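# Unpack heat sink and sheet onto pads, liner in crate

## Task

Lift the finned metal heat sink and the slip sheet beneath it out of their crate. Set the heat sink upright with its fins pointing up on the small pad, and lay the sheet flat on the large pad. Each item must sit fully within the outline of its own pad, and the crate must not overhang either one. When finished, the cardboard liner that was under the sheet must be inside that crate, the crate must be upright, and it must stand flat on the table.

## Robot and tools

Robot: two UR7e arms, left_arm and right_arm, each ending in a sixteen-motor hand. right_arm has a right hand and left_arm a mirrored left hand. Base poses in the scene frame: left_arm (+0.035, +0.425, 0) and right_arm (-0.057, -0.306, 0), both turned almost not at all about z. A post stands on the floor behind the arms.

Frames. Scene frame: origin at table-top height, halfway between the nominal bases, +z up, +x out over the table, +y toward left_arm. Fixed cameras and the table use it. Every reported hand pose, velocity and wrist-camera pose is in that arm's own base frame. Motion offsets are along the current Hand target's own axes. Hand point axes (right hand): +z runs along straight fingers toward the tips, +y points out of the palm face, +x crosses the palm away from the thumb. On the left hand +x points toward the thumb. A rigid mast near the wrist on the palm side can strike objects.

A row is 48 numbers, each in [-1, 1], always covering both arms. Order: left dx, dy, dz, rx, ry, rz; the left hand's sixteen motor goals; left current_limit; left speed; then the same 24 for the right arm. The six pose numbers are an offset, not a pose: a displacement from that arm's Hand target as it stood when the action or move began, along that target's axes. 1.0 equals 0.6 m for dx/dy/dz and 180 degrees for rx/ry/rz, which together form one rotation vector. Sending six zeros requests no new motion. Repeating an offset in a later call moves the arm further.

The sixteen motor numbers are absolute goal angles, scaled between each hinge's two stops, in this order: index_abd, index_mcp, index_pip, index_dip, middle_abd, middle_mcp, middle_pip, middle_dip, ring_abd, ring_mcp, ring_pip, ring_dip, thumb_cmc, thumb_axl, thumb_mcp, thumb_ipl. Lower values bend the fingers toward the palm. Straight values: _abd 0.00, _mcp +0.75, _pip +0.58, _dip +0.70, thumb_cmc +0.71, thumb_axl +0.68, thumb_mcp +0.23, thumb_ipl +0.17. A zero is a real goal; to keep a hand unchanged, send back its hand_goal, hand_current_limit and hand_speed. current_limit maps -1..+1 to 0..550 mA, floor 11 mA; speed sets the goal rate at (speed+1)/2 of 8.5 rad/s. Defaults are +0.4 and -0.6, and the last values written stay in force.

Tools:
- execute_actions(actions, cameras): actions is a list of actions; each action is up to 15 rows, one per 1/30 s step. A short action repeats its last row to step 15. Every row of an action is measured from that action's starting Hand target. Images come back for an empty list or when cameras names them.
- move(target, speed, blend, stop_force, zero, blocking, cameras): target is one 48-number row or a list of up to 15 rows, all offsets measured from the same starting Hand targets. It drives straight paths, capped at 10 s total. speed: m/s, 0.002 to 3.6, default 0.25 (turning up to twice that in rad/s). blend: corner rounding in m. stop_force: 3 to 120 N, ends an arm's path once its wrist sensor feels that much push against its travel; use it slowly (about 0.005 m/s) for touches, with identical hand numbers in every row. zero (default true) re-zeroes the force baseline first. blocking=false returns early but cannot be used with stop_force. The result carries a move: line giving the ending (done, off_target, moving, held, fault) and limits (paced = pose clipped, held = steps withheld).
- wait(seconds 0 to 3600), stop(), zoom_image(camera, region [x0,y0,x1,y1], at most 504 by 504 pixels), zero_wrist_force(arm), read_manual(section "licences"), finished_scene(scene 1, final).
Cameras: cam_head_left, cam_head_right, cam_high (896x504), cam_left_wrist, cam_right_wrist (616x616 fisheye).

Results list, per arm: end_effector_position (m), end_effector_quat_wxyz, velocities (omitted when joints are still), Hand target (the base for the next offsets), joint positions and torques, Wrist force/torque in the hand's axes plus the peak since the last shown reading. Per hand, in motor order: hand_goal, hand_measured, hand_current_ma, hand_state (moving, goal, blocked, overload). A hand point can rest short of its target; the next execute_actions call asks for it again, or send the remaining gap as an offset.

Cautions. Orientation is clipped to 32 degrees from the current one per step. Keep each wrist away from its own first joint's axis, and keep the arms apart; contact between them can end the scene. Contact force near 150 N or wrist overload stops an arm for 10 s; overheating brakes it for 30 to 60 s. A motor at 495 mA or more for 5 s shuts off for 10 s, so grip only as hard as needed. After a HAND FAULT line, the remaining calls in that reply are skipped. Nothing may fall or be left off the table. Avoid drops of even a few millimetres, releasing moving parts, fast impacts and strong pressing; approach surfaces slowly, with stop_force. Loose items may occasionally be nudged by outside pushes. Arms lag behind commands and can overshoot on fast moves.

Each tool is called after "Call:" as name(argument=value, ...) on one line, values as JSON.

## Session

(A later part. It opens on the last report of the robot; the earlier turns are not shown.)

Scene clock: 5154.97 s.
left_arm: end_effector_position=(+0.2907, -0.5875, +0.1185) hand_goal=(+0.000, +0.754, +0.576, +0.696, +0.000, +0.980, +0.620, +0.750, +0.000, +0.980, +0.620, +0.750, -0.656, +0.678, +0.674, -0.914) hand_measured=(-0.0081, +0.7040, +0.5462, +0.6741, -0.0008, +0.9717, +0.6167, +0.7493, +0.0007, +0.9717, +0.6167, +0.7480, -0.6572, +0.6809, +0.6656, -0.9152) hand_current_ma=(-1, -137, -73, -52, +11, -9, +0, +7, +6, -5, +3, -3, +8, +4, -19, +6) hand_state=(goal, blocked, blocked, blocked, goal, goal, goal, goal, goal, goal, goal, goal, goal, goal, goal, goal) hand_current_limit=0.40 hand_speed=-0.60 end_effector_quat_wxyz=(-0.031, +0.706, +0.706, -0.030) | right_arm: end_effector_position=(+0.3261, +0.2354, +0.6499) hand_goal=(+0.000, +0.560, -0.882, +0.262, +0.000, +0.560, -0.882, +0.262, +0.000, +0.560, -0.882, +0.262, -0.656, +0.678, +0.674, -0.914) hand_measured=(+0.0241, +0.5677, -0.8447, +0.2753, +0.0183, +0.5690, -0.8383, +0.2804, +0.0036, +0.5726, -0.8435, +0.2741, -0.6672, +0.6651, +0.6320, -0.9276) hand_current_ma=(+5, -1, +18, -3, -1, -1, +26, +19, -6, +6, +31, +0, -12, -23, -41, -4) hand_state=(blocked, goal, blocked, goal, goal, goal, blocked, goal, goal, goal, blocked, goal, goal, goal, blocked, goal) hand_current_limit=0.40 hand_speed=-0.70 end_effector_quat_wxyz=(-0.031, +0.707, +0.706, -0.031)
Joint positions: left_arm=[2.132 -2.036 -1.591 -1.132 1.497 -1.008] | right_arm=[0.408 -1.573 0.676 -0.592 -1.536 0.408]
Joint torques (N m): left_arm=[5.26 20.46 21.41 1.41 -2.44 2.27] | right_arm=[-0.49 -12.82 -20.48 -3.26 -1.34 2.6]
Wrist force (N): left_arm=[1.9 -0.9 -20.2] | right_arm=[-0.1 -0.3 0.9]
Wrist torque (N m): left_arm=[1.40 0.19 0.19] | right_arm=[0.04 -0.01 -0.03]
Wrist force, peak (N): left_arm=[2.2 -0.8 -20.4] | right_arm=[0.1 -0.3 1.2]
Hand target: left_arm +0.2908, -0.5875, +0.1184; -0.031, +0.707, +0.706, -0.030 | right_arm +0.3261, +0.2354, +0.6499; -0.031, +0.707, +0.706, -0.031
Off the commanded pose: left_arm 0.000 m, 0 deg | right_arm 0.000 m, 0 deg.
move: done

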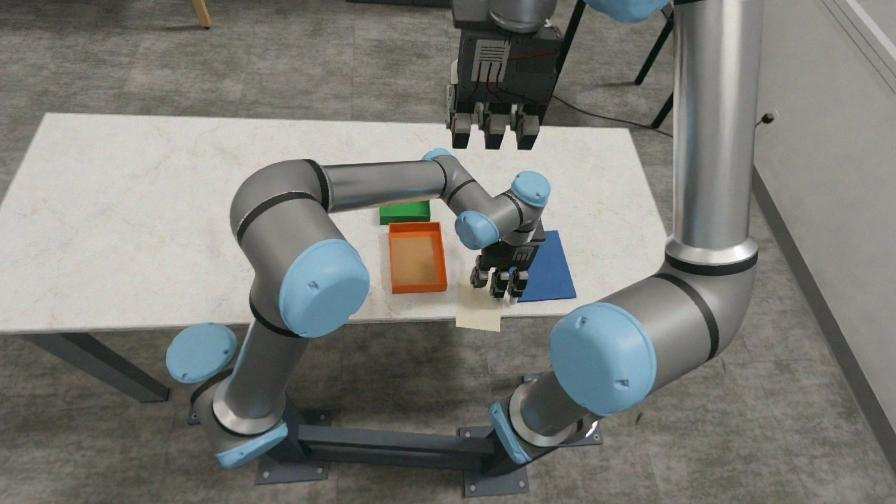

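Call:
move(target=[0,-0.0234,0.0005,0,0,0,0,0.754,0.576,0.696,0,0.98,0.62,0.75,0,0.98,0.62,0.75,-0.657,0.678,0.674,-0.914,0.4,-0.6,0,0,0,0,0,0,0,0.56,-0.883,0.261,0,0.56,-0.883,0.261,0,0.56,-0.883,0.261,-0.657,0.678,0.674,-0.914,0.4,-0.7], speed=0.03, cameras=["cam_head_left"])

Call:
zoom_image(camera="cam_head_left", region=[420, 230, 560, 350])

Scene clock: 5167.77 s.
left_arm: end_effector_position=(+0.2767, -0.5874, +0.1193) hand_goal=(+0.000, +0.754, +0.576, +0.696, +0.000, +0.980, +0.620, +0.750, +0.000, +0.980, +0.620, +0.750, -0.656, +0.678, +0.674, -0.914) hand_measured=(+0.0007, +0.6859, +0.5359, +0.6652, -0.0023, +0.9730, +0.6155, +0.7480, -0.0008, +0.9717, +0.6167, +0.7493, -0.6572, +0.6798, +0.6646, -0.9142) hand_current_ma=(+0, -204, -96, -79, +4, -11, -1, +7, +2, -8, +2, +7, +3, -3, -23, +9) hand_state=(goal, blocked, blocked, blocked, goal, goal, goal, goal, goal, goal, goal, goal, goal, goal, goal, goal) hand_current_limit=0.40 hand_speed=-0.60 end_effector_quat_wxyz=(-0.031, +0.706, +0.706, -0.031) | right_arm: end_effector_position=(+0.3261, +0.2354, +0.6499) hand_goal=(+0.000, +0.560, -0.882, +0.262, +0.000, +0.560, -0.882, +0.262, +0.000, +0.560, -0.882, +0.262, -0.656, +0.678, +0.674, -0.914) hand_measured=(+0.0241, +0.5690, -0.8447, +0.2753, +0.0183, +0.5677, -0.8383, +0.2804, +0.0036, +0.5726, -0.8435, +0.2741, -0.6672, +0.6651, +0.6320, -0.9285) hand_current_ma=(+10, +2, +34, +2, +5, -9, +30, +30, -6, +3, +47, -5, -11, -17, -35, -8) hand_state=(blocked, goal, blocked, goal, goal, goal, blocked, goal, goal, goal, blocked, goal, goal, goal, blocked, goal) hand_current_limit=0.40 hand_speed=-0.70 end_effector_quat_wxyz=(-0.031, +0.707, +0.706, -0.031)
Joint positions: left_arm=[2.113 -2.025 -1.606 -1.127 1.497 -1.027] | right_arm=[0.408 -1.573 0.676 -0.592 -1.536 0.408]
Joint torques (N m): left_arm=[8.21 32.07 28.81 4.12 -0.97 2.5] | right_arm=[-0.97 -13.31 -20.81 -3.14 -1.42 2.68]
Wrist force (N): left_arm=[0.1 -0.6 -2.9] | right_arm=[0.0 -0.4 0.9]
Wrist torque (N m): left_arm=[0.01 0.20 0.07] | right_arm=[0.03 -0.03 -0.02]
Wrist force, peak (N): left_arm=[2.4 -1.6 -20.7] | right_arm=[-0.1 -0.1 1.4]
Hand target: left_arm +0.2768, -0.5875, +0.1193; -0.031, +0.707, +0.706, -0.030 | right_arm +0.3261, +0.2354, +0.6499; -0.031, +0.707, +0.706, -0.031
Off the commanded pose: left_arm 0.000 m, 0 deg | right_arm 0.000 m, 0 deg.
move: done

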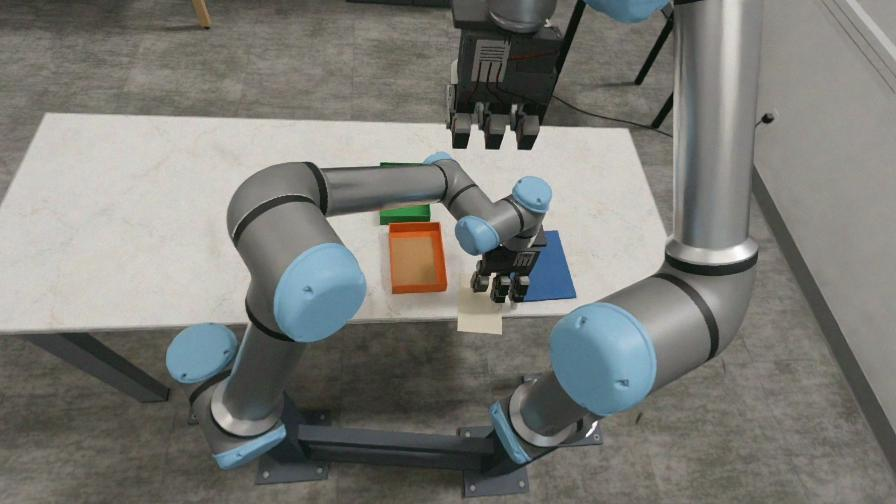

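Scaled by 3.600 from the camera's image (finer frame: 1280x720).

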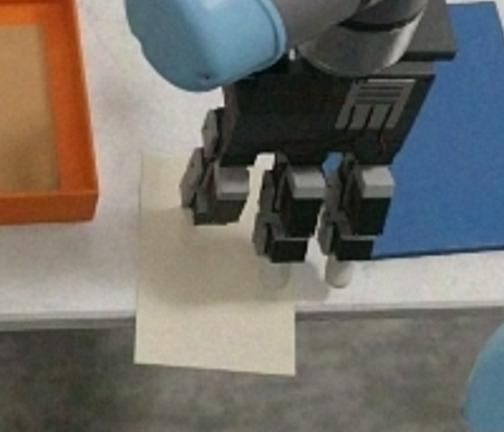

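Call:
move(target=[[0,-0.0087,-0.0996,0,0,0,0,0.754,0.576,0.696,0,0.98,0.62,0.75,0,0.98,0.62,0.75,-0.657,0.678,0.674,-0.914,0.4,-0.6,0,0,0,0,0,0,0,0.56,-0.883,0.261,0,0.56,-0.883,0.261,0,0.56,-0.883,0.261,-0.657,0.678,0.674,-0.914,0.4,-0.7],[0,-0.0087,-0.0996,0,0,0,0,0.56,-0.883,0.261,0,0.56,-0.883,0.261,0,0.56,-0.883,0.261,-0.657,0.678,0.674,-0.914,0.4,-0.6,0,0,0,0,0,0,0,0.56,-0.883,0.261,0,0.56,-0.883,0.261,0,0.56,-0.883,0.261,-0.657,0.678,0.674,-0.914,0.4,-0.7]], speed=0.08)

Call:
move(target=[0.254,-0.2461,0.1541,0,0,0,0,0.56,-0.883,0.261,0,0.56,-0.883,0.261,0,0.56,-0.883,0.261,-0.657,0.678,0.674,-0.914,0.4,-0.6,0,0,0,0,0,0,0,0.56,-0.883,0.261,0,0.56,-0.883,0.261,0,0.56,-0.883,0.261,-0.657,0.678,0.674,-0.914,0.4,-0.7], speed=0.12, cameras=["cam_head_left","cam_high","cam_left_wrist"])

Call:
zoom_image(camera="cam_left_wrist", region=[200, 60, 500, 360])

Scene clock: 5192.40 s.
left_arm: end_effector_position=(+0.2768, -0.5876, +0.1793) hand_goal=(+0.000, +0.560, -0.882, +0.262, +0.000, +0.560, -0.882, +0.262, +0.000, +0.560, -0.882, +0.262, -0.656, +0.678, +0.674, -0.914) hand_measured=(+0.0007, +0.5617, -0.8781, +0.2626, -0.0008, +0.5617, -0.8781, +0.2626, -0.0008, +0.5629, -0.8768, +0.2626, -0.6572, +0.6809, +0.6656, -0.9152) hand_current_ma=(+6, -6, -7, -6, +2, +3, +14, +13, +2, +9, +14, +3, +1, +2, -20, +7) hand_state=(goal, goal, goal, goal, goal, goal, goal, goal, goal, goal, goal, goal, goal, goal, goal, goal) hand_current_limit=0.40 hand_speed=-0.60 end_effector_quat_wxyz=(-0.031, +0.707, +0.706, -0.030) | right_arm: end_effector_position=(+0.3261, +0.2354, +0.6499) hand_goal=(+0.000, +0.560, -0.882, +0.262, +0.000, +0.560, -0.882, +0.262, +0.000, +0.560, -0.882, +0.262, -0.656, +0.678, +0.674, -0.914) hand_measured=(+0.0241, +0.5690, -0.8447, +0.2753, +0.0183, +0.5677, -0.8383, +0.2804, +0.0036, +0.5726, -0.8435, +0.2741, -0.6672, +0.6651, +0.6320, -0.9276) hand_current_ma=(+16, +5, +20, +12, -2, -1, +20, +15, -4, +12, +41, +0, -5, -11, -44, -21) hand_state=(blocked, goal, blocked, goal, goal, goal, blocked, goal, goal, goal, blocked, goal, goal, goal, blocked, goal) hand_current_limit=0.40 hand_speed=-0.70 end_effector_quat_wxyz=(-0.031, +0.707, +0.706, -0.031)
Joint positions: left_arm=[2.113 -1.968 -1.524 -1.267 1.497 -1.027] | right_arm=[0.408 -1.573 0.676 -0.592 -1.536 0.408]
Joint torques (N m): left_arm=[-3.32 27.62 10.91 0.41 -0.83 -2.21] | right_arm=[-1.17 -13.14 -21.65 -3.16 -1.32 2.59]
Wrist force (N): left_arm=[-0.2 -1.5 0.5] | right_arm=[0.0 -0.2 0.7]
Wrist torque (N m): left_arm=[-0.07 0.17 0.06] | right_arm=[0.08 -0.02 -0.02]
Wrist force, peak (N): left_arm=[0.1 -0.6 -2.9] | right_arm=[0.4 -0.1 1.2]
Hand target: left_arm +0.2768, -0.5876, +0.1793; -0.031, +0.707, +0.706, -0.030 | right_arm +0.3261, +0.2354, +0.6499; -0.031, +0.707, +0.706, -0.031
Off the commanded pose: left_arm 0.000 m, 0 deg | right_arm 0.000 m, 0 deg.
move: done

Scene clock: 5194.77 s.
left_arm: end_effector_position=(+0.1217, -0.4351, +0.1004) hand_goal=(+0.000, +0.560, -0.882, +0.262, +0.000, +0.560, -0.882, +0.262, +0.000, +0.560, -0.882, +0.262, -0.656, +0.678, +0.674, -0.914) hand_measured=(+0.0021, +0.5617, -0.8781, +0.2613, -0.0008, +0.5629, -0.8781, +0.2613, +0.0007, +0.5629, -0.8755, +0.2639, -0.6547, +0.6798, +0.6656, -0.9152) hand_current_ma=(+4, -4, -6, -6, +10, +1, +13, +7, +1, +13, +13, +11, +10, +1, -16, +10) hand_state=(goal, goal, goal, goal, goal, goal, goal, goal, goal, goal, goal, goal, goal, goal, goal, goal) hand_current_limit=0.40 hand_speed=-0.60 end_effector_quat_wxyz=(-0.031, +0.707, +0.706, -0.031) | right_arm: end_effector_position=(+0.3261, +0.2354, +0.6499) hand_goal=(+0.000, +0.560, -0.882, +0.262, +0.000, +0.560, -0.882, +0.262, +0.000, +0.560, -0.882, +0.262, -0.656, +0.678, +0.674, -0.914) hand_measured=(+0.0241, +0.5690, -0.8447, +0.2753, +0.0183, +0.5677, -0.8383, +0.2804, +0.0036, +0.5726, -0.8435, +0.2741, -0.6672, +0.6651, +0.6310, -0.9276) hand_current_ma=(-2, +5, +26, +6, +6, -7, +31, +34, -5, +16, +36, -7, -18, -5, -52, -34) hand_state=(blocked, goal, blocked, goal, goal, goal, blocked, goal, goal, goal, blocked, goal, goal, goal, blocked, goal) hand_current_limit=0.40 hand_speed=-0.70 end_effector_quat_wxyz=(-0.031, +0.707, +0.706, -0.031)
Joint positions: left_arm=[1.988 -1.657 -2.162 -0.929 1.491 -1.152] | right_arm=[0.408 -1.573 0.676 -0.592 -1.536 0.408]
Joint torques (N m): left_arm=[3.74 14.64 15.23 0.28 0.28 2.31] | right_arm=[-2.06 -13.82 -20.84 -2.95 -1.34 2.67]
Wrist force (N): left_arm=[-0.4 -1.5 0.6] | right_arm=[0.1 0.1 0.8]
Wrist torque (N m): left_arm=[-0.10 0.21 0.04] | right_arm=[0.10 -0.04 -0.01]
Wrist force, peak (N): left_arm=[0.7 -2.6 1.0] | right_arm=[0.1 -0.1 1.3]
Hand target: left_arm +0.1217, -0.4350, +0.1003; -0.031, +0.707, +0.706, -0.030 | right_arm +0.3261, +0.2354, +0.6499; -0.031, +0.707, +0.706, -0.031
Off the commanded pose: left_arm 0.000 m, 0 deg | right_arm 0.000 m, 0 deg.
move: done
cam_left_wrist: T_world_to_cam=[[-0.60976, -0.78936, 0.07146, -0.31176], [-0.47691, 0.43742, 0.76238, 0.13112], [-0.63305, 0.43079, -0.64317, 0.45756]] pos_world=[0.16209, -0.50056, 0.2166]

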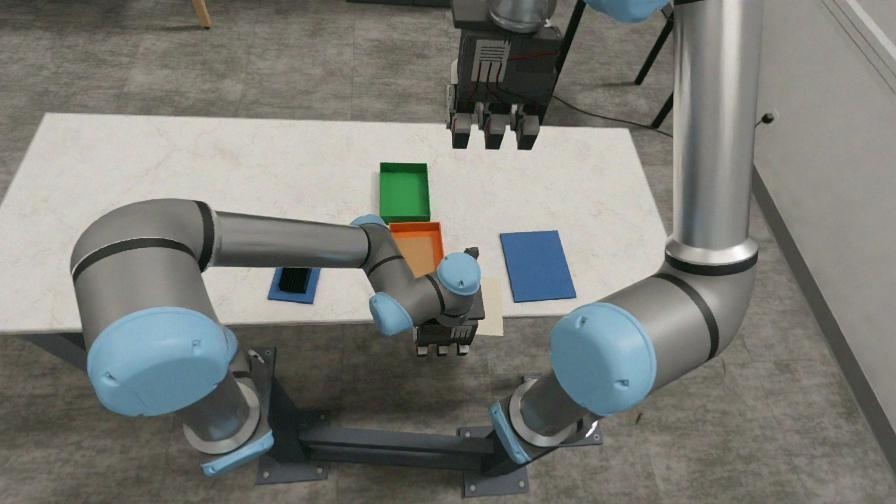

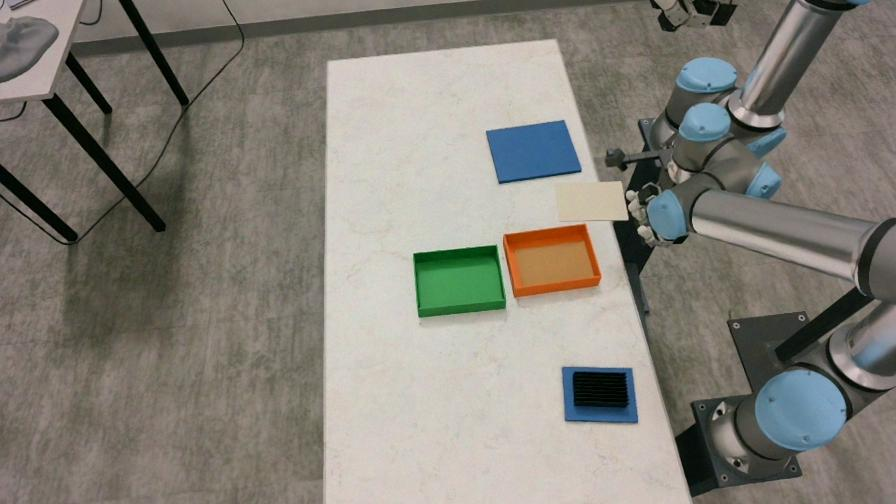

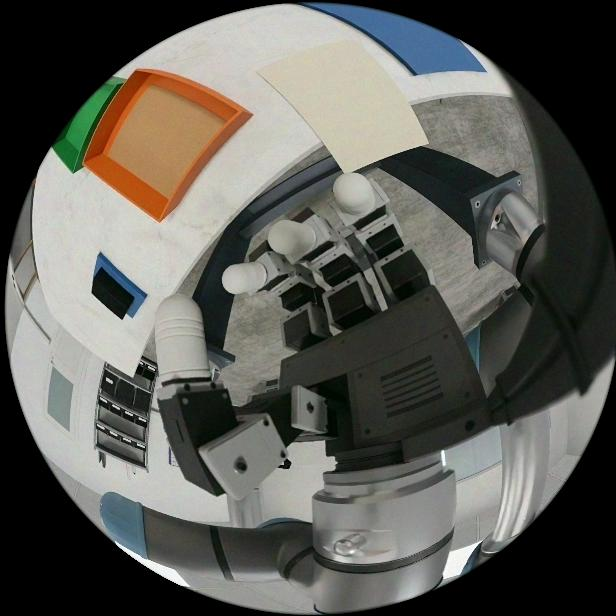

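Scaled by 1.680 from the camera's image (finer frame: 880x880).

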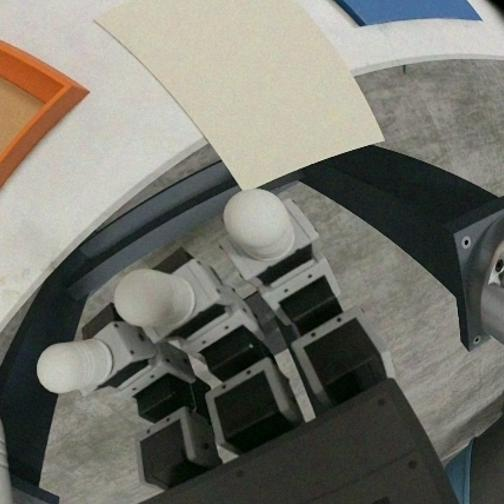

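Call:
move(target=[[0.0333,0,0,0,0,0,0,0.56,-0.883,0.261,0,0.56,-0.883,0.261,0,0.56,-0.883,0.261,-0.657,0.678,0.674,-0.914,0.4,-0.6,0,0,0,0,0,0,0,0.56,-0.883,0.261,0,0.56,-0.883,0.261,0,0.56,-0.883,0.261,-0.657,0.678,0.674,-0.914,0.4,-0.7],[0.0333,0.0183,0.2098,0,0,0,0,0.56,-0.883,0.261,0,0.56,-0.883,0.261,0,0.56,-0.883,0.261,-0.657,0.678,0.674,-0.914,0.4,-0.6,0,0,0,0,0,0,0,0.56,-0.883,0.261,0,0.56,-0.883,0.261,0,0.56,-0.883,0.261,-0.657,0.678,0.674,-0.914,0.4,-0.7]], speed=0.06, blend=0.003, stop_force=10, cameras=["cam_high"])

Call:
move(target=[-0.2625,0,0,0,0,0,0,0.56,-0.883,0.261,0,0.56,-0.883,0.261,0,0.56,-0.883,0.261,-0.657,0.678,0.674,-0.914,0.4,-0.6,0,0,0,0,0,0,0,0.56,-0.883,0.261,0,0.56,-0.883,0.261,0,0.56,-0.883,0.261,-0.657,0.678,0.674,-0.914,0.4,-0.7], speed=0.035, stop_force=7, cameras=["cam_head_left","cam_left_wrist","cam_high"])

Call:
zoom_image(camera="cam_left_wrist", region=[100, 60, 400, 360])

Scene clock: 5209.80 s.
left_arm: end_effector_position=(+0.1217, -0.4149, -0.0261) hand_goal=(+0.000, +0.560, -0.882, +0.262, +0.000, +0.560, -0.882, +0.262, +0.000, +0.560, -0.882, +0.262, -0.656, +0.678, +0.674, -0.914) hand_measured=(+0.0007, +0.5629, -0.8781, +0.2626, -0.0008, +0.5617, -0.8781, +0.2639, +0.0007, +0.5629, -0.8768, +0.2613, -0.6534, +0.6809, +0.6656, -0.9152) hand_current_ma=(+4, +2, -7, -4, +7, +7, +11, +12, +10, +8, +19, +5, +1, +8, -18, +4) hand_state=(goal, goal, goal, goal, goal, goal, goal, goal, goal, goal, goal, goal, goal, goal, goal, goal) hand_current_limit=0.40 hand_speed=-0.60 end_effector_quat_wxyz=(-0.031, +0.707, +0.706, -0.030) | right_arm: end_effector_position=(+0.3261, +0.2354, +0.6499) hand_goal=(+0.000, +0.560, -0.882, +0.262, +0.000, +0.560, -0.882, +0.262, +0.000, +0.560, -0.882, +0.262, -0.656, +0.678, +0.674, -0.914) hand_measured=(+0.0241, +0.5677, -0.8447, +0.2753, +0.0183, +0.5677, -0.8383, +0.2804, +0.0036, +0.5738, -0.8435, +0.2741, -0.6672, +0.6651, +0.6320, -0.9285) hand_current_ma=(+13, -4, +38, +8, +6, -1, +17, +21, +1, +2, +38, -10, -14, -24, -38, -20) hand_state=(blocked, goal, blocked, goal, goal, goal, blocked, goal, goal, goal, blocked, goal, goal, goal, blocked, goal) hand_current_limit=0.40 hand_speed=-0.70 end_effector_quat_wxyz=(-0.031, +0.707, +0.706, -0.031)
Joint positions: left_arm=[2.007 -1.913 -2.326 -0.511 1.492 -1.133] | right_arm=[0.408 -1.573 0.676 -0.592 -1.536 0.408]
Joint torques (N m): left_arm=[-0.04 38.23 23.11 4.05 1.06 -0.33] | right_arm=[-1.72 -14.07 -21.2 -3.02 -1.27 2.71]
Wrist force (N): left_arm=[-0.3 -1.6 0.4] | right_arm=[0.0 -0.2 0.7]
Wrist torque (N m): left_arm=[-0.07 0.18 -0.04] | right_arm=[0.06 -0.03 -0.02]
Wrist force, peak (N): left_arm=[-0.3 -1.7 1.0] | right_arm=[-0.3 -0.4 1.3]
Hand target: left_arm +0.1217, -0.4149, -0.0261; -0.031, +0.707, +0.706, -0.030 | right_arm +0.3261, +0.2354, +0.6499; -0.031, +0.707, +0.706, -0.031
Off the commanded pose: left_arm 0.000 m, 0 deg | right_arm 0.000 m, 0 deg.
move: done

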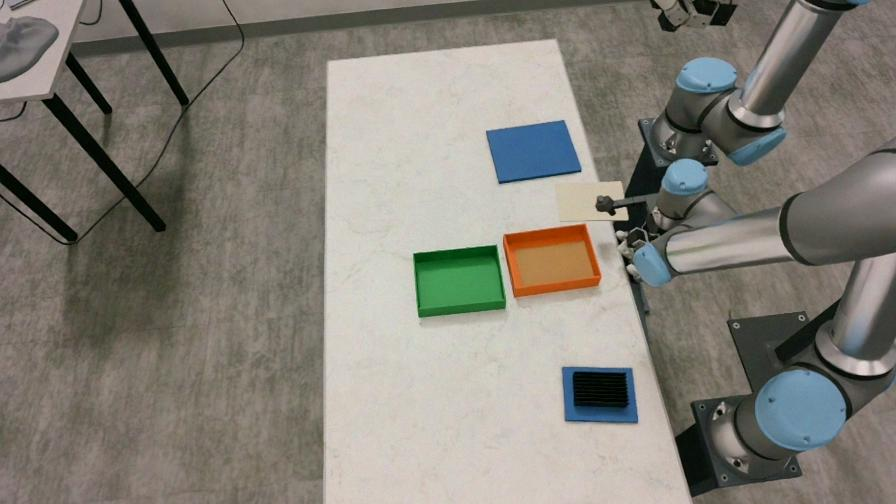

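Scene clock: 5215.30 s.
left_arm: end_effector_position=(+0.1216, -0.5724, -0.0262) hand_goal=(+0.000, +0.560, -0.882, +0.262, +0.000, +0.560, -0.882, +0.262, +0.000, +0.560, -0.882, +0.262, -0.656, +0.678, +0.674, -0.914) hand_measured=(+0.0007, +0.5605, -0.8781, +0.2613, -0.0008, +0.5629, -0.8781, +0.2613, -0.0008, +0.5617, -0.8768, +0.2626, -0.6572, +0.6798, +0.6656, -0.9152) hand_current_ma=(+3, +3, -7, -4, +7, +3, +13, +5, +3, +13, +14, +4, +3, +4, -15, +6) hand_state=(goal, goal, goal, goal, goal, goal, goal, goal, goal, goal, goal, goal, goal, goal, goal, goal) hand_current_limit=0.40 hand_speed=-0.60 end_effector_quat_wxyz=(-0.031, +0.707, +0.706, -0.030) | right_arm: end_effector_position=(+0.3261, +0.2354, +0.6499) hand_goal=(+0.000, +0.560, -0.882, +0.262, +0.000, +0.560, -0.882, +0.262, +0.000, +0.560, -0.882, +0.262, -0.656, +0.678, +0.674, -0.914) hand_measured=(+0.0241, +0.5690, -0.8447, +0.2753, +0.0168, +0.5677, -0.8383, +0.2804, +0.0051, +0.5726, -0.8435, +0.2741, -0.6672, +0.6651, +0.6320, -0.9285) hand_current_ma=(+2, +4, +29, +0, +2, -10, +33, +16, -1, +9, +31, -14, -7, -32, -38, -6) hand_state=(blocked, goal, blocked, goal, goal, goal, blocked, goal, goal, goal, blocked, goal, goal, goal, blocked, goal) hand_current_limit=0.40 hand_speed=-0.70 end_effector_quat_wxyz=(-0.031, +0.707, +0.706, -0.031)
Joint positions: left_arm=[1.891 -2.157 -1.87 -0.713 1.488 -1.249] | right_arm=[0.408 -1.573 0.676 -0.592 -1.536 0.408]
Joint torques (N m): left_arm=[6.37 52.8 4.16 5.96 -0.39 2.46] | right_arm=[-1.27 -13.97 -20.83 -3.03 -1.32 2.68]
Wrist force (N): left_arm=[-0.3 -1.5 0.1] | right_arm=[0.3 -0.1 0.7]
Wrist torque (N m): left_arm=[-0.05 0.19 0.04] | right_arm=[0.08 -0.06 0.01]
Wrist force, peak (N): left_arm=[-0.3 -1.8 0.3] | right_arm=[-0.1 -0.1 1.4]
Hand target: left_arm +0.1216, -0.5724, -0.0262; -0.031, +0.707, +0.706, -0.030 | right_arm +0.3261, +0.2354, +0.6499; -0.031, +0.707, +0.706, -0.031
Off the commanded pose: left_arm 0.000 m, 0 deg | right_arm 0.000 m, 0 deg.
move: done
cam_left_wrist: T_world_to_cam=[[-0.60968, -0.78943, 0.07132, -0.41128], [-0.47686, 0.43717, 0.76255, 0.28759], [-0.63316, 0.4309, -0.64299, 0.43527]] pos_world=[0.16199, -0.63796, 0.0899]
Images, in order (width x height): cam_head_left 896x504, cam_high 896x504, cam_left_wrist 616x616.

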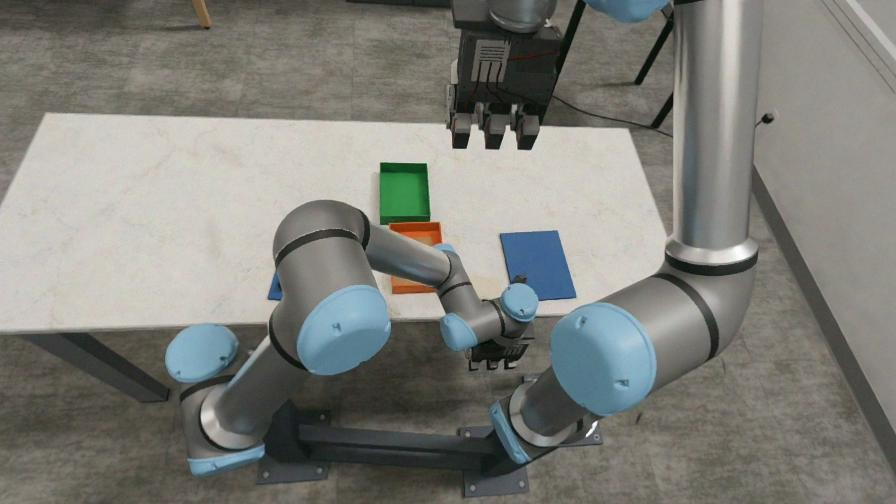

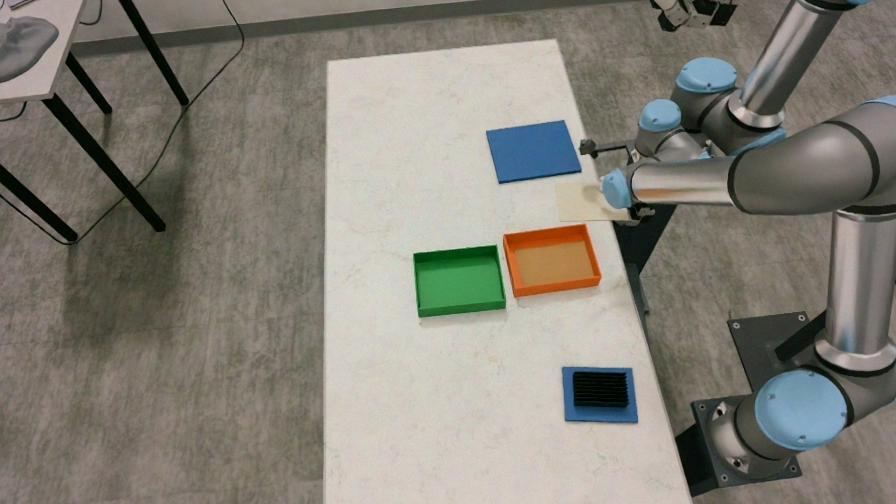

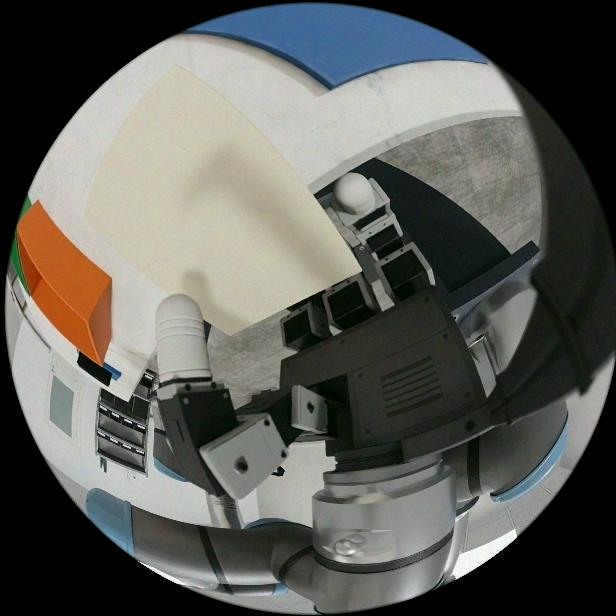

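Scaled by 1.680 from the camera's image (finer frame: 880x880).

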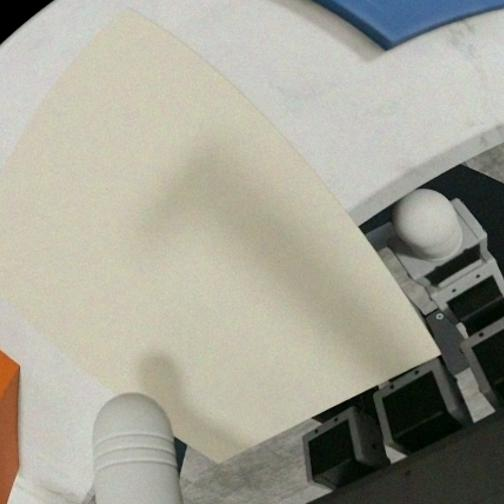

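Call:
move(target=[0,-0.0013,-0.0151,0,0,0,0,0.56,-0.883,0.261,0,0.56,-0.883,0.261,0,0.56,-0.883,0.261,-0.657,0.678,0.674,-0.914,0.4,-0.75,0,0,0,0,0,0,0,0.56,-0.883,0.261,0,0.56,-0.883,0.261,0,0.56,-0.883,0.261,-0.657,0.678,0.674,-0.914,0.4,-0.7], speed=0.02)

Call:
move(target=[[0,0,0,0,0,0,0,0.56,-0.883,0.261,0,0.56,-0.883,0.261,0,0.56,-0.883,0.261,-0.657,0.678,0.5,-0.968,0.4,-0.75,0,0,0,0,0,0,0,0.56,-0.883,0.261,0,0.56,-0.883,0.261,0,0.56,-0.883,0.261,-0.657,0.678,0.674,-0.914,0.4,-0.7],[0,0,0,0,0,0,0,0.56,-0.883,0.261,0,0.56,-0.883,0.261,0,0.56,-0.883,0.261,-0.657,0.678,0.3,-0.86,0.4,-0.8,0,0,0,0,0,0,0,0.56,-0.883,0.261,0,0.56,-0.883,0.261,0,0.56,-0.883,0.261,-0.657,0.678,0.674,-0.914,0.4,-0.7],[0,0,0,0,0,0,0,0.56,-0.883,0.261,0,0.56,-0.883,0.261,0,0.56,-0.883,0.261,-0.657,0.678,0.2,-0.8,0.4,-0.85,0,0,0,0,0,0,0,0.56,-0.883,0.261,0,0.56,-0.883,0.261,0,0.56,-0.883,0.261,-0.657,0.678,0.674,-0.914,0.4,-0.7]], cameras=["cam_left_wrist"])

Call:
move(target=[0,0,0,0,0,0,0,0.5,-0.883,0.261,0,0.5,-0.883,0.261,0,0.56,-0.883,0.261,-0.657,0.678,-0.15,-0.82,0.4,-0.92,0,0,0,0,0,0,0,0.56,-0.883,0.261,0,0.56,-0.883,0.261,0,0.56,-0.883,0.261,-0.657,0.678,0.674,-0.914,0.4,-0.7], cameras=["cam_head_left","cam_left_wrist","cam_high"])

Call:
zoom_image(camera="cam_left_wrist", region=[100, 60, 400, 360])

Scene clock: 5226.47 s.
left_arm: end_effector_position=(+0.1217, -0.5724, -0.0170) hand_goal=(+0.000, +0.560, -0.882, +0.262, +0.000, +0.560, -0.882, +0.262, +0.000, +0.560, -0.882, +0.262, -0.656, +0.678, +0.674, -0.914) hand_measured=(+0.0007, +0.5629, -0.8781, +0.2626, -0.0023, +0.5617, -0.8794, +0.2639, +0.0007, +0.5641, -0.8768, +0.2639, -0.6572, +0.6809, +0.6656, -0.9162) hand_current_ma=(-1, +1, -4, -13, +8, +5, +9, +9, +1, +7, +14, +3, +1, +7, -24, +7) hand_state=(goal, goal, goal, goal, goal, goal, goal, goal, goal, goal, goal, goal, goal, goal, goal, goal) hand_current_limit=0.40 hand_speed=-0.75 end_effector_quat_wxyz=(-0.031, +0.707, +0.706, -0.030) | right_arm: end_effector_position=(+0.3261, +0.2354, +0.6499) hand_goal=(+0.000, +0.560, -0.882, +0.262, +0.000, +0.560, -0.882, +0.262, +0.000, +0.560, -0.882, +0.262, -0.656, +0.678, +0.674, -0.914) hand_measured=(+0.0241, +0.5690, -0.8447, +0.2753, +0.0183, +0.5677, -0.8383, +0.2792, +0.0036, +0.5726, -0.8435, +0.2741, -0.6672, +0.6651, +0.6320, -0.9276) hand_current_ma=(+24, +4, +21, +7, -7, -10, +18, +20, +4, +16, +30, -4, -11, -21, -35, -22) hand_state=(blocked, goal, blocked, goal, goal, goal, blocked, goal, goal, goal, blocked, goal, goal, goal, blocked, goal) hand_current_limit=0.40 hand_speed=-0.70 end_effector_quat_wxyz=(-0.031, +0.707, +0.706, -0.031)
Joint positions: left_arm=[1.891 -2.14 -1.867 -0.734 1.488 -1.249] | right_arm=[0.408 -1.573 0.676 -0.592 -1.536 0.408]
Joint torques (N m): left_arm=[6.77 27.28 20.57 5.03 0.61 2.54] | right_arm=[-2.05 -13.87 -20.92 -3.01 -1.39 2.52]
Wrist force (N): left_arm=[-0.3 -1.6 0.4] | right_arm=[-0.1 -0.1 0.7]
Wrist torque (N m): left_arm=[-0.07 0.19 0.05] | right_arm=[0.08 -0.01 -0.03]
Wrist force, peak (N): left_arm=[-0.3 -1.8 0.5] | right_arm=[0.1 -0.4 1.2]
Hand target: left_arm +0.1217, -0.5724, -0.0172; -0.031, +0.707, +0.706, -0.030 | right_arm +0.3261, +0.2354, +0.6499; -0.031, +0.707, +0.706, -0.031
Off the commanded pose: left_arm 0.000 m, 0 deg | right_arm 0.000 m, 0 deg.
move: done

Scene clock: 5228.07 s.
left_arm: end_effector_position=(+0.1217, -0.5724, -0.0171) hand_goal=(+0.000, +0.560, -0.882, +0.262, +0.000, +0.560, -0.882, +0.262, +0.000, +0.560, -0.882, +0.262, -0.656, +0.678, +0.200, -0.800) hand_measured=(+0.0007, +0.5629, -0.8768, +0.2639, -0.0023, +0.5617, -0.8781, +0.2626, -0.0008, +0.5629, -0.8768, +0.2626, -0.6572, +0.6809, +0.1995, -0.8028) hand_current_ma=(+8, -3, -1, -8, +13, +3, +6, +8, -1, +8, +16, +7, +5, +4, -7, +5) hand_state=(goal, goal, goal, goal, goal, goal, goal, goal, goal, goal, goal, goal, goal, goal, goal, goal) hand_current_limit=0.40 hand_speed=-0.85 end_effector_quat_wxyz=(-0.031, +0.707, +0.706, -0.030) | right_arm: end_effector_position=(+0.3261, +0.2354, +0.6499) hand_goal=(+0.000, +0.560, -0.882, +0.262, +0.000, +0.560, -0.882, +0.262, +0.000, +0.560, -0.882, +0.262, -0.656, +0.678, +0.674, -0.914) hand_measured=(+0.0241, +0.5677, -0.8447, +0.2753, +0.0183, +0.5677, -0.8383, +0.2804, +0.0036, +0.5726, -0.8435, +0.2741, -0.6685, +0.6651, +0.6320, -0.9285) hand_current_ma=(+8, +1, +27, -8, +5, -8, +37, +20, -10, +13, +32, +2, -10, -25, -46, -19) hand_state=(blocked, goal, blocked, goal, goal, goal, blocked, goal, goal, goal, blocked, goal, goal, goal, blocked, goal) hand_current_limit=0.40 hand_speed=-0.70 end_effector_quat_wxyz=(-0.031, +0.707, +0.706, -0.031)
Joint positions: left_arm=[1.891 -2.14 -1.867 -0.734 1.488 -1.249] | right_arm=[0.408 -1.573 0.676 -0.592 -1.536 0.408]
Joint torques (N m): left_arm=[6.25 28.3 5.27 5.95 0.17 2.42] | right_arm=[-1.88 -14.73 -20.3 -3 -1.27 2.64]
Wrist force (N): left_arm=[-0.1 -1.6 0.4] | right_arm=[-0.2 0.1 0.8]
Wrist torque (N m): left_arm=[-0.07 0.17 0.06] | right_arm=[0.10 0.00 -0.03]
Wrist force, peak (N): left_arm=[-0.3 -1.9 0.5] | right_arm=[0.2 -0.3 1.2]
Hand target: left_arm +0.1217, -0.5724, -0.0172; -0.031, +0.707, +0.706, -0.030 | right_arm +0.3261, +0.2354, +0.6499; -0.031, +0.707, +0.706, -0.031
Off the commanded pose: left_arm 0.000 m, 0 deg | right_arm 0.000 m, 0 deg.
move: done
cam_left_wrist: T_world_to_cam=[[-0.60968, -0.78943, 0.07132, -0.41192], [-0.47691, 0.43721, 0.7625, 0.28069], [-0.63312, 0.43087, -0.64304, 0.4411]] pos_world=[0.16199, -0.63796, 0.099]

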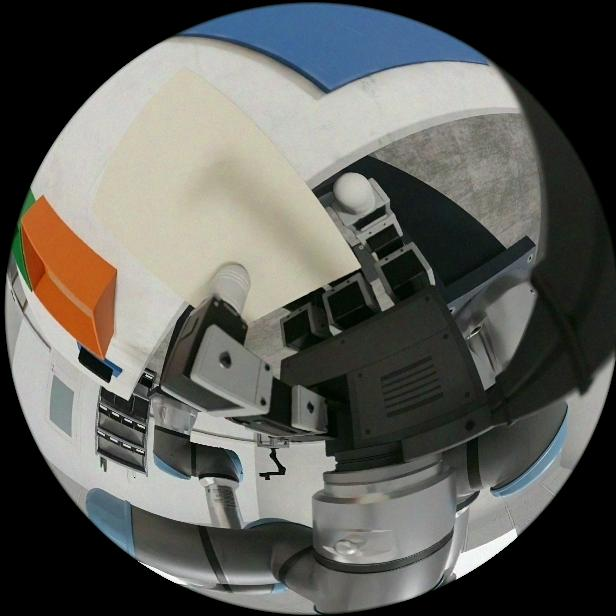

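Scene clock: 5228.77 s.
left_arm: end_effector_position=(+0.1217, -0.5724, -0.0171) hand_goal=(+0.000, +0.500, -0.882, +0.262, +0.000, +0.500, -0.882, +0.262, +0.000, +0.560, -0.882, +0.262, -0.656, +0.678, -0.150, -0.820) hand_measured=(+0.0007, +0.5352, -0.8730, +0.2626, -0.0023, +0.5292, -0.8730, +0.2613, +0.0007, +0.5629, -0.8768, +0.2626, -0.6559, +0.6809, +0.1609, -0.8066) hand_current_ma=(+3, +85, +5, -10, +11, +79, +19, +13, +6, +5, +11, +6, +2, +6, +386, +50) hand_state=(goal, blocked, goal, goal, goal, blocked, goal, goal, goal, goal, goal, goal, goal, goal, blocked, goal) hand_current_limit=0.40 hand_speed=-0.92 end_effector_quat_wxyz=(-0.031, +0.707, +0.706, -0.030) | right_arm: end_effector_position=(+0.3261, +0.2354, +0.6499) hand_goal=(+0.000, +0.560, -0.882, +0.262, +0.000, +0.560, -0.882, +0.262, +0.000, +0.560, -0.882, +0.262, -0.656, +0.678, +0.674, -0.914) hand_measured=(+0.0241, +0.5690, -0.8447, +0.2753, +0.0183, +0.5677, -0.8383, +0.2792, +0.0036, +0.5726, -0.8447, +0.2753, -0.6672, +0.6651, +0.6320, -0.9285) hand_current_ma=(+5, +15, +25, -2, +1, -8, +21, +15, -5, +10, +38, +1, -14, -23, -46, -10) hand_state=(blocked, goal, blocked, goal, goal, goal, blocked, goal, goal, goal, blocked, goal, goal, goal, blocked, goal) hand_current_limit=0.40 hand_speed=-0.70 end_effector_quat_wxyz=(-0.031, +0.707, +0.706, -0.031)
Joint positions: left_arm=[1.891 -2.14 -1.867 -0.734 1.488 -1.249] | right_arm=[0.408 -1.573 0.676 -0.592 -1.536 0.408]
Joint torques (N m): left_arm=[6.21 29.24 5.33 5.64 -0.12 2.38] | right_arm=[-2.06 -14.55 -20.57 -2.97 -1.39 2.55]
Wrist force (N): left_arm=[-0.2 -1.5 0.4] | right_arm=[0.0 -0.1 1.0]
Wrist torque (N m): left_arm=[-0.08 0.19 0.04] | right_arm=[0.06 -0.03 -0.01]
Wrist force, peak (N): left_arm=[-0.3 -1.8 0.4] | right_arm=[-0.1 0.0 1.2]
Hand target: left_arm +0.1217, -0.5724, -0.0172; -0.031, +0.707, +0.706, -0.030 | right_arm +0.3261, +0.2354, +0.6499; -0.031, +0.707, +0.706, -0.031
Off the commanded pose: left_arm 0.000 m, 0 deg | right_arm 0.000 m, 0 deg.
move: done
cam_left_wrist: T_world_to_cam=[[-0.60968, -0.78943, 0.07132, -0.41192], [-0.47691, 0.43721, 0.7625, 0.28069], [-0.63312, 0.43087, -0.64304, 0.4411]] pos_world=[0.16199, -0.63796, 0.099]
Images, in order (width x height): cam_head_left 896x504, cam_high 896x504, cam_left_wrist 616x616.

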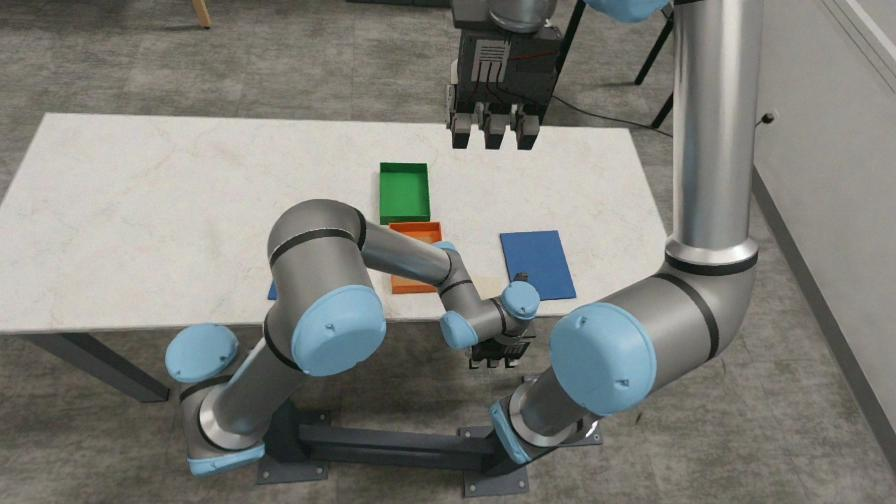

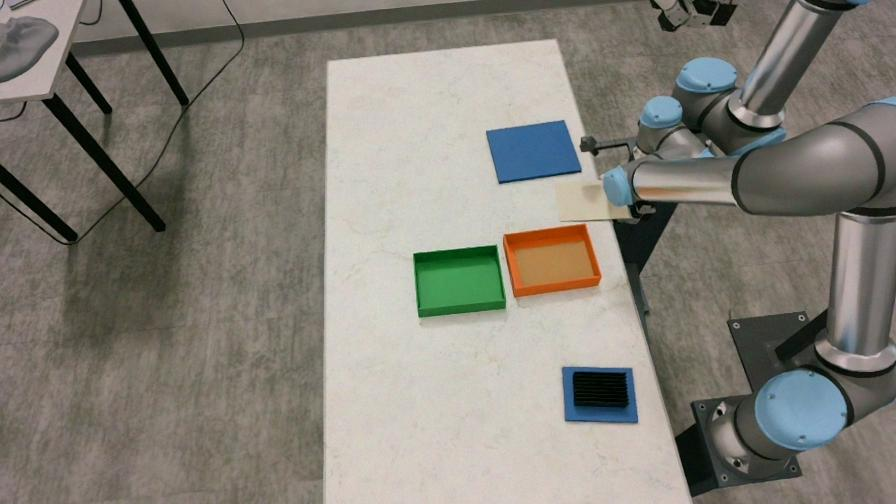

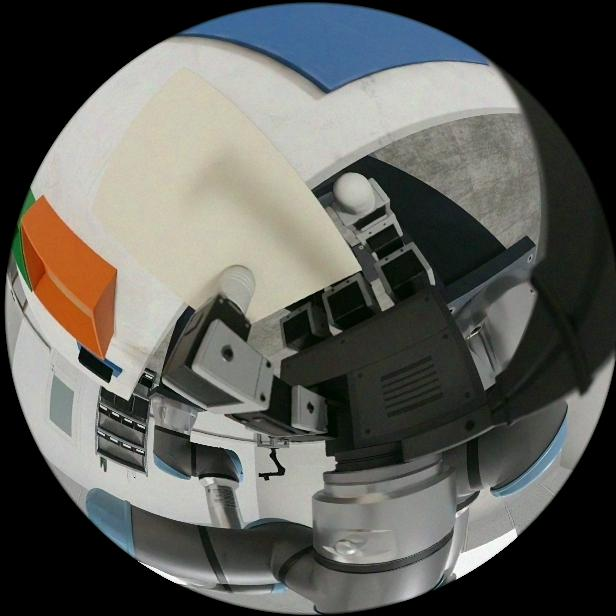

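Scaled by 1.680 from the camera's image (finer frame: 880x880).

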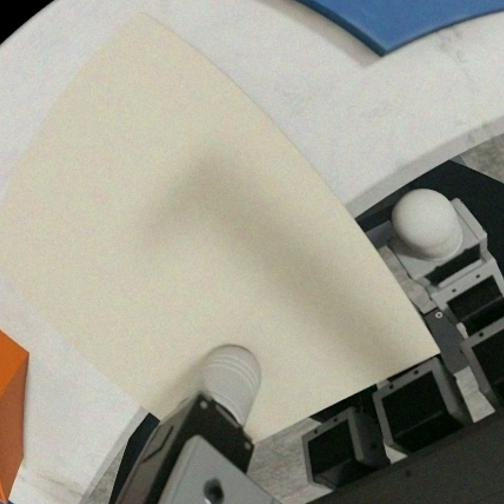

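Call:
move(target=[[0,-0.0073,-0.083,0,0,0,0,0.35,-0.883,0.261,0,0.35,-0.883,0.261,0,0.56,-0.883,0.261,-0.657,0.678,-0.15,-0.82,0.4,-0.92,0,0,0,0,0,0,0,0.56,-0.883,0.261,0,0.56,-0.883,0.261,0,0.56,-0.883,0.261,-0.657,0.678,0.674,-0.914,0.4,-0.7],[0,-0.0315,-0.3602,0,0,0,0,0.35,-0.883,0.261,0,0.35,-0.883,0.261,0,0.56,-0.883,0.261,-0.657,0.678,-0.15,-0.82,0.4,-0.92,0,0,0,0,0,0,0,0.56,-0.883,0.261,0,0.56,-0.883,0.261,0,0.56,-0.883,0.261,-0.657,0.678,0.674,-0.914,0.4,-0.7]], speed=[0.04,0.08], blend=0.005, cameras=["cam_head_left","cam_left_wrist","cam_high"])

Call:
zoom_image(camera="cam_high", region=[460, 90, 660, 290])

Scene clock: 5242.77 s.
left_arm: end_effector_position=(+0.1217, -0.5727, +0.1999) hand_goal=(+0.000, +0.350, -0.882, +0.262, +0.000, +0.350, -0.882, +0.262, +0.000, +0.560, -0.882, +0.262, -0.656, +0.678, -0.150, -0.820) hand_measured=(+0.0021, +0.5340, -0.8550, +0.2652, -0.0052, +0.4701, -0.8576, +0.2664, +0.0007, +0.5641, -0.8768, +0.2626, -0.6534, +0.6820, +0.1629, -0.7971) hand_current_ma=(+8, +383, +39, -5, +5, +386, +55, +18, +1, +15, +15, +2, +11, +2, +380, +83) hand_state=(goal, blocked, blocked, goal, goal, blocked, blocked, goal, goal, goal, goal, goal, goal, goal, blocked, blocked) hand_current_limit=0.40 hand_speed=-0.92 end_effector_quat_wxyz=(-0.031, +0.707, +0.706, -0.031) | right_arm: end_effector_position=(+0.3261, +0.2354, +0.6499) hand_goal=(+0.000, +0.560, -0.882, +0.262, +0.000, +0.560, -0.882, +0.262, +0.000, +0.560, -0.882, +0.262, -0.656, +0.678, +0.674, -0.914) hand_measured=(+0.0241, +0.5690, -0.8447, +0.2753, +0.0183, +0.5690, -0.8383, +0.2804, +0.0036, +0.5726, -0.8435, +0.2741, -0.6672, +0.6651, +0.6320, -0.9276) hand_current_ma=(+5, +10, +30, +3, +6, +5, +28, +27, -4, +5, +41, +6, -20, -22, -46, -13) hand_state=(blocked, goal, blocked, goal, goal, goal, blocked, goal, goal, goal, blocked, goal, goal, goal, blocked, goal) hand_current_limit=0.40 hand_speed=-0.70 end_effector_quat_wxyz=(-0.031, +0.707, +0.706, -0.031)
Joint positions: left_arm=[1.891 -1.844 -1.644 -1.253 1.488 -1.249] | right_arm=[0.408 -1.573 0.676 -0.592 -1.536 0.408]
Joint torques (N m): left_arm=[-2.81 22.86 14.47 4.91 0 -2.03] | right_arm=[-1.93 -14.25 -20.23 -2.98 -1.35 2.69]
Wrist force (N): left_arm=[-0.3 -1.8 0.6] | right_arm=[0.1 -0.1 0.7]
Wrist torque (N m): left_arm=[-0.10 0.18 0.06] | right_arm=[0.08 -0.03 -0.02]
Wrist force, peak (N): left_arm=[-0.4 -1.9 0.6] | right_arm=[-0.2 -0.2 1.4]
Hand target: left_arm +0.1217, -0.5727, +0.1998; -0.031, +0.707, +0.706, -0.030 | right_arm +0.3261, +0.2354, +0.6499; -0.031, +0.707, +0.706, -0.031
Off the commanded pose: left_arm 0.000 m, 0 deg | right_arm 0.000 m, 0 deg.
move: done
cam_left_wrist: T_world_to_cam=[[-0.60969, -0.78942, 0.07135, -0.42756], [-0.477, 0.4373, 0.76239, 0.11535], [-0.63305, 0.43079, -0.64317, 0.58077]] pos_world=[0.16199, -0.63816, 0.3161]
Images, in order (width x height): cam_head_left 896x504, cam_high 896x504, cam_left_wrist 616x616.

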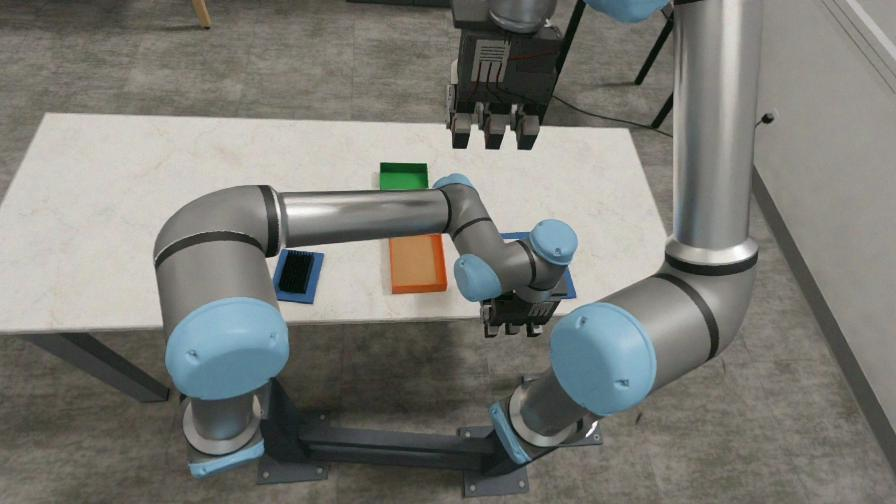

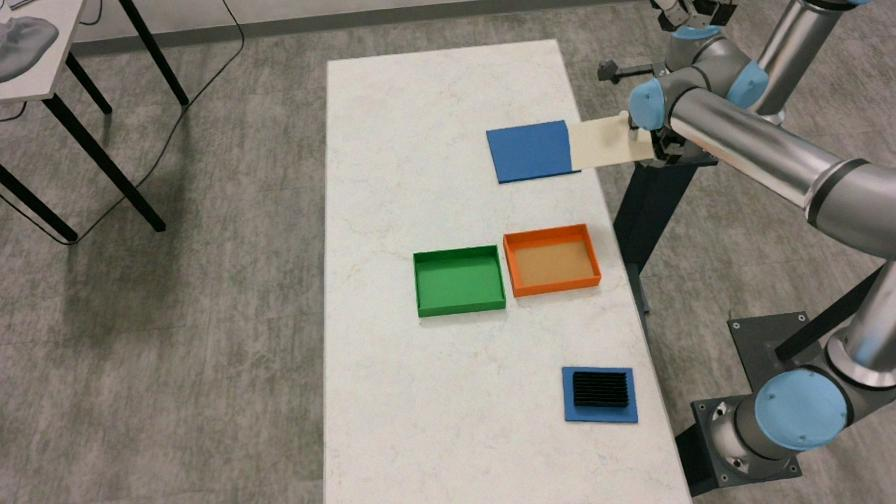

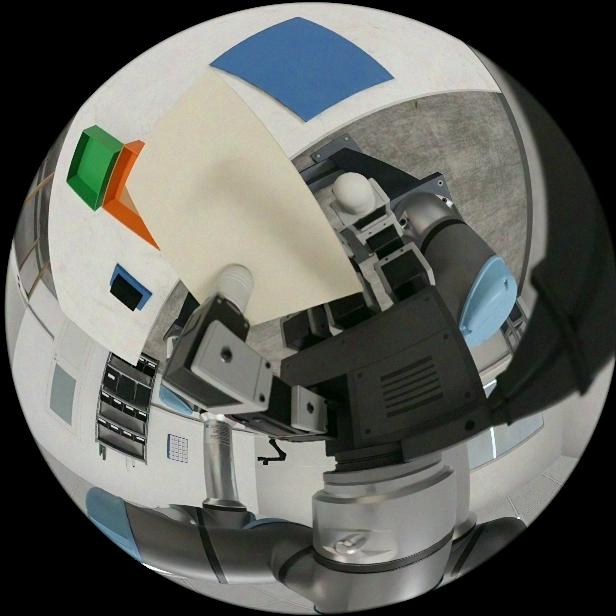

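Scaled by 2.520 from the camera's image (finer frame: 1280x720).

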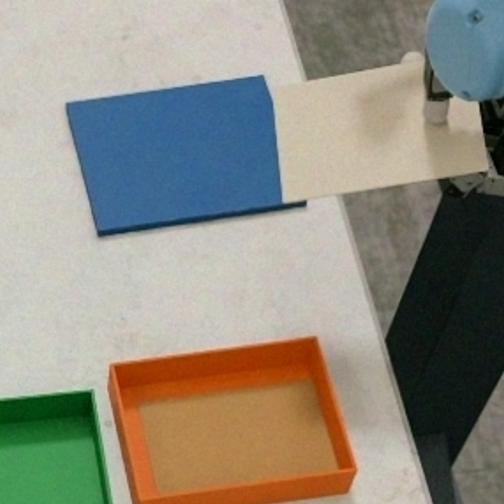

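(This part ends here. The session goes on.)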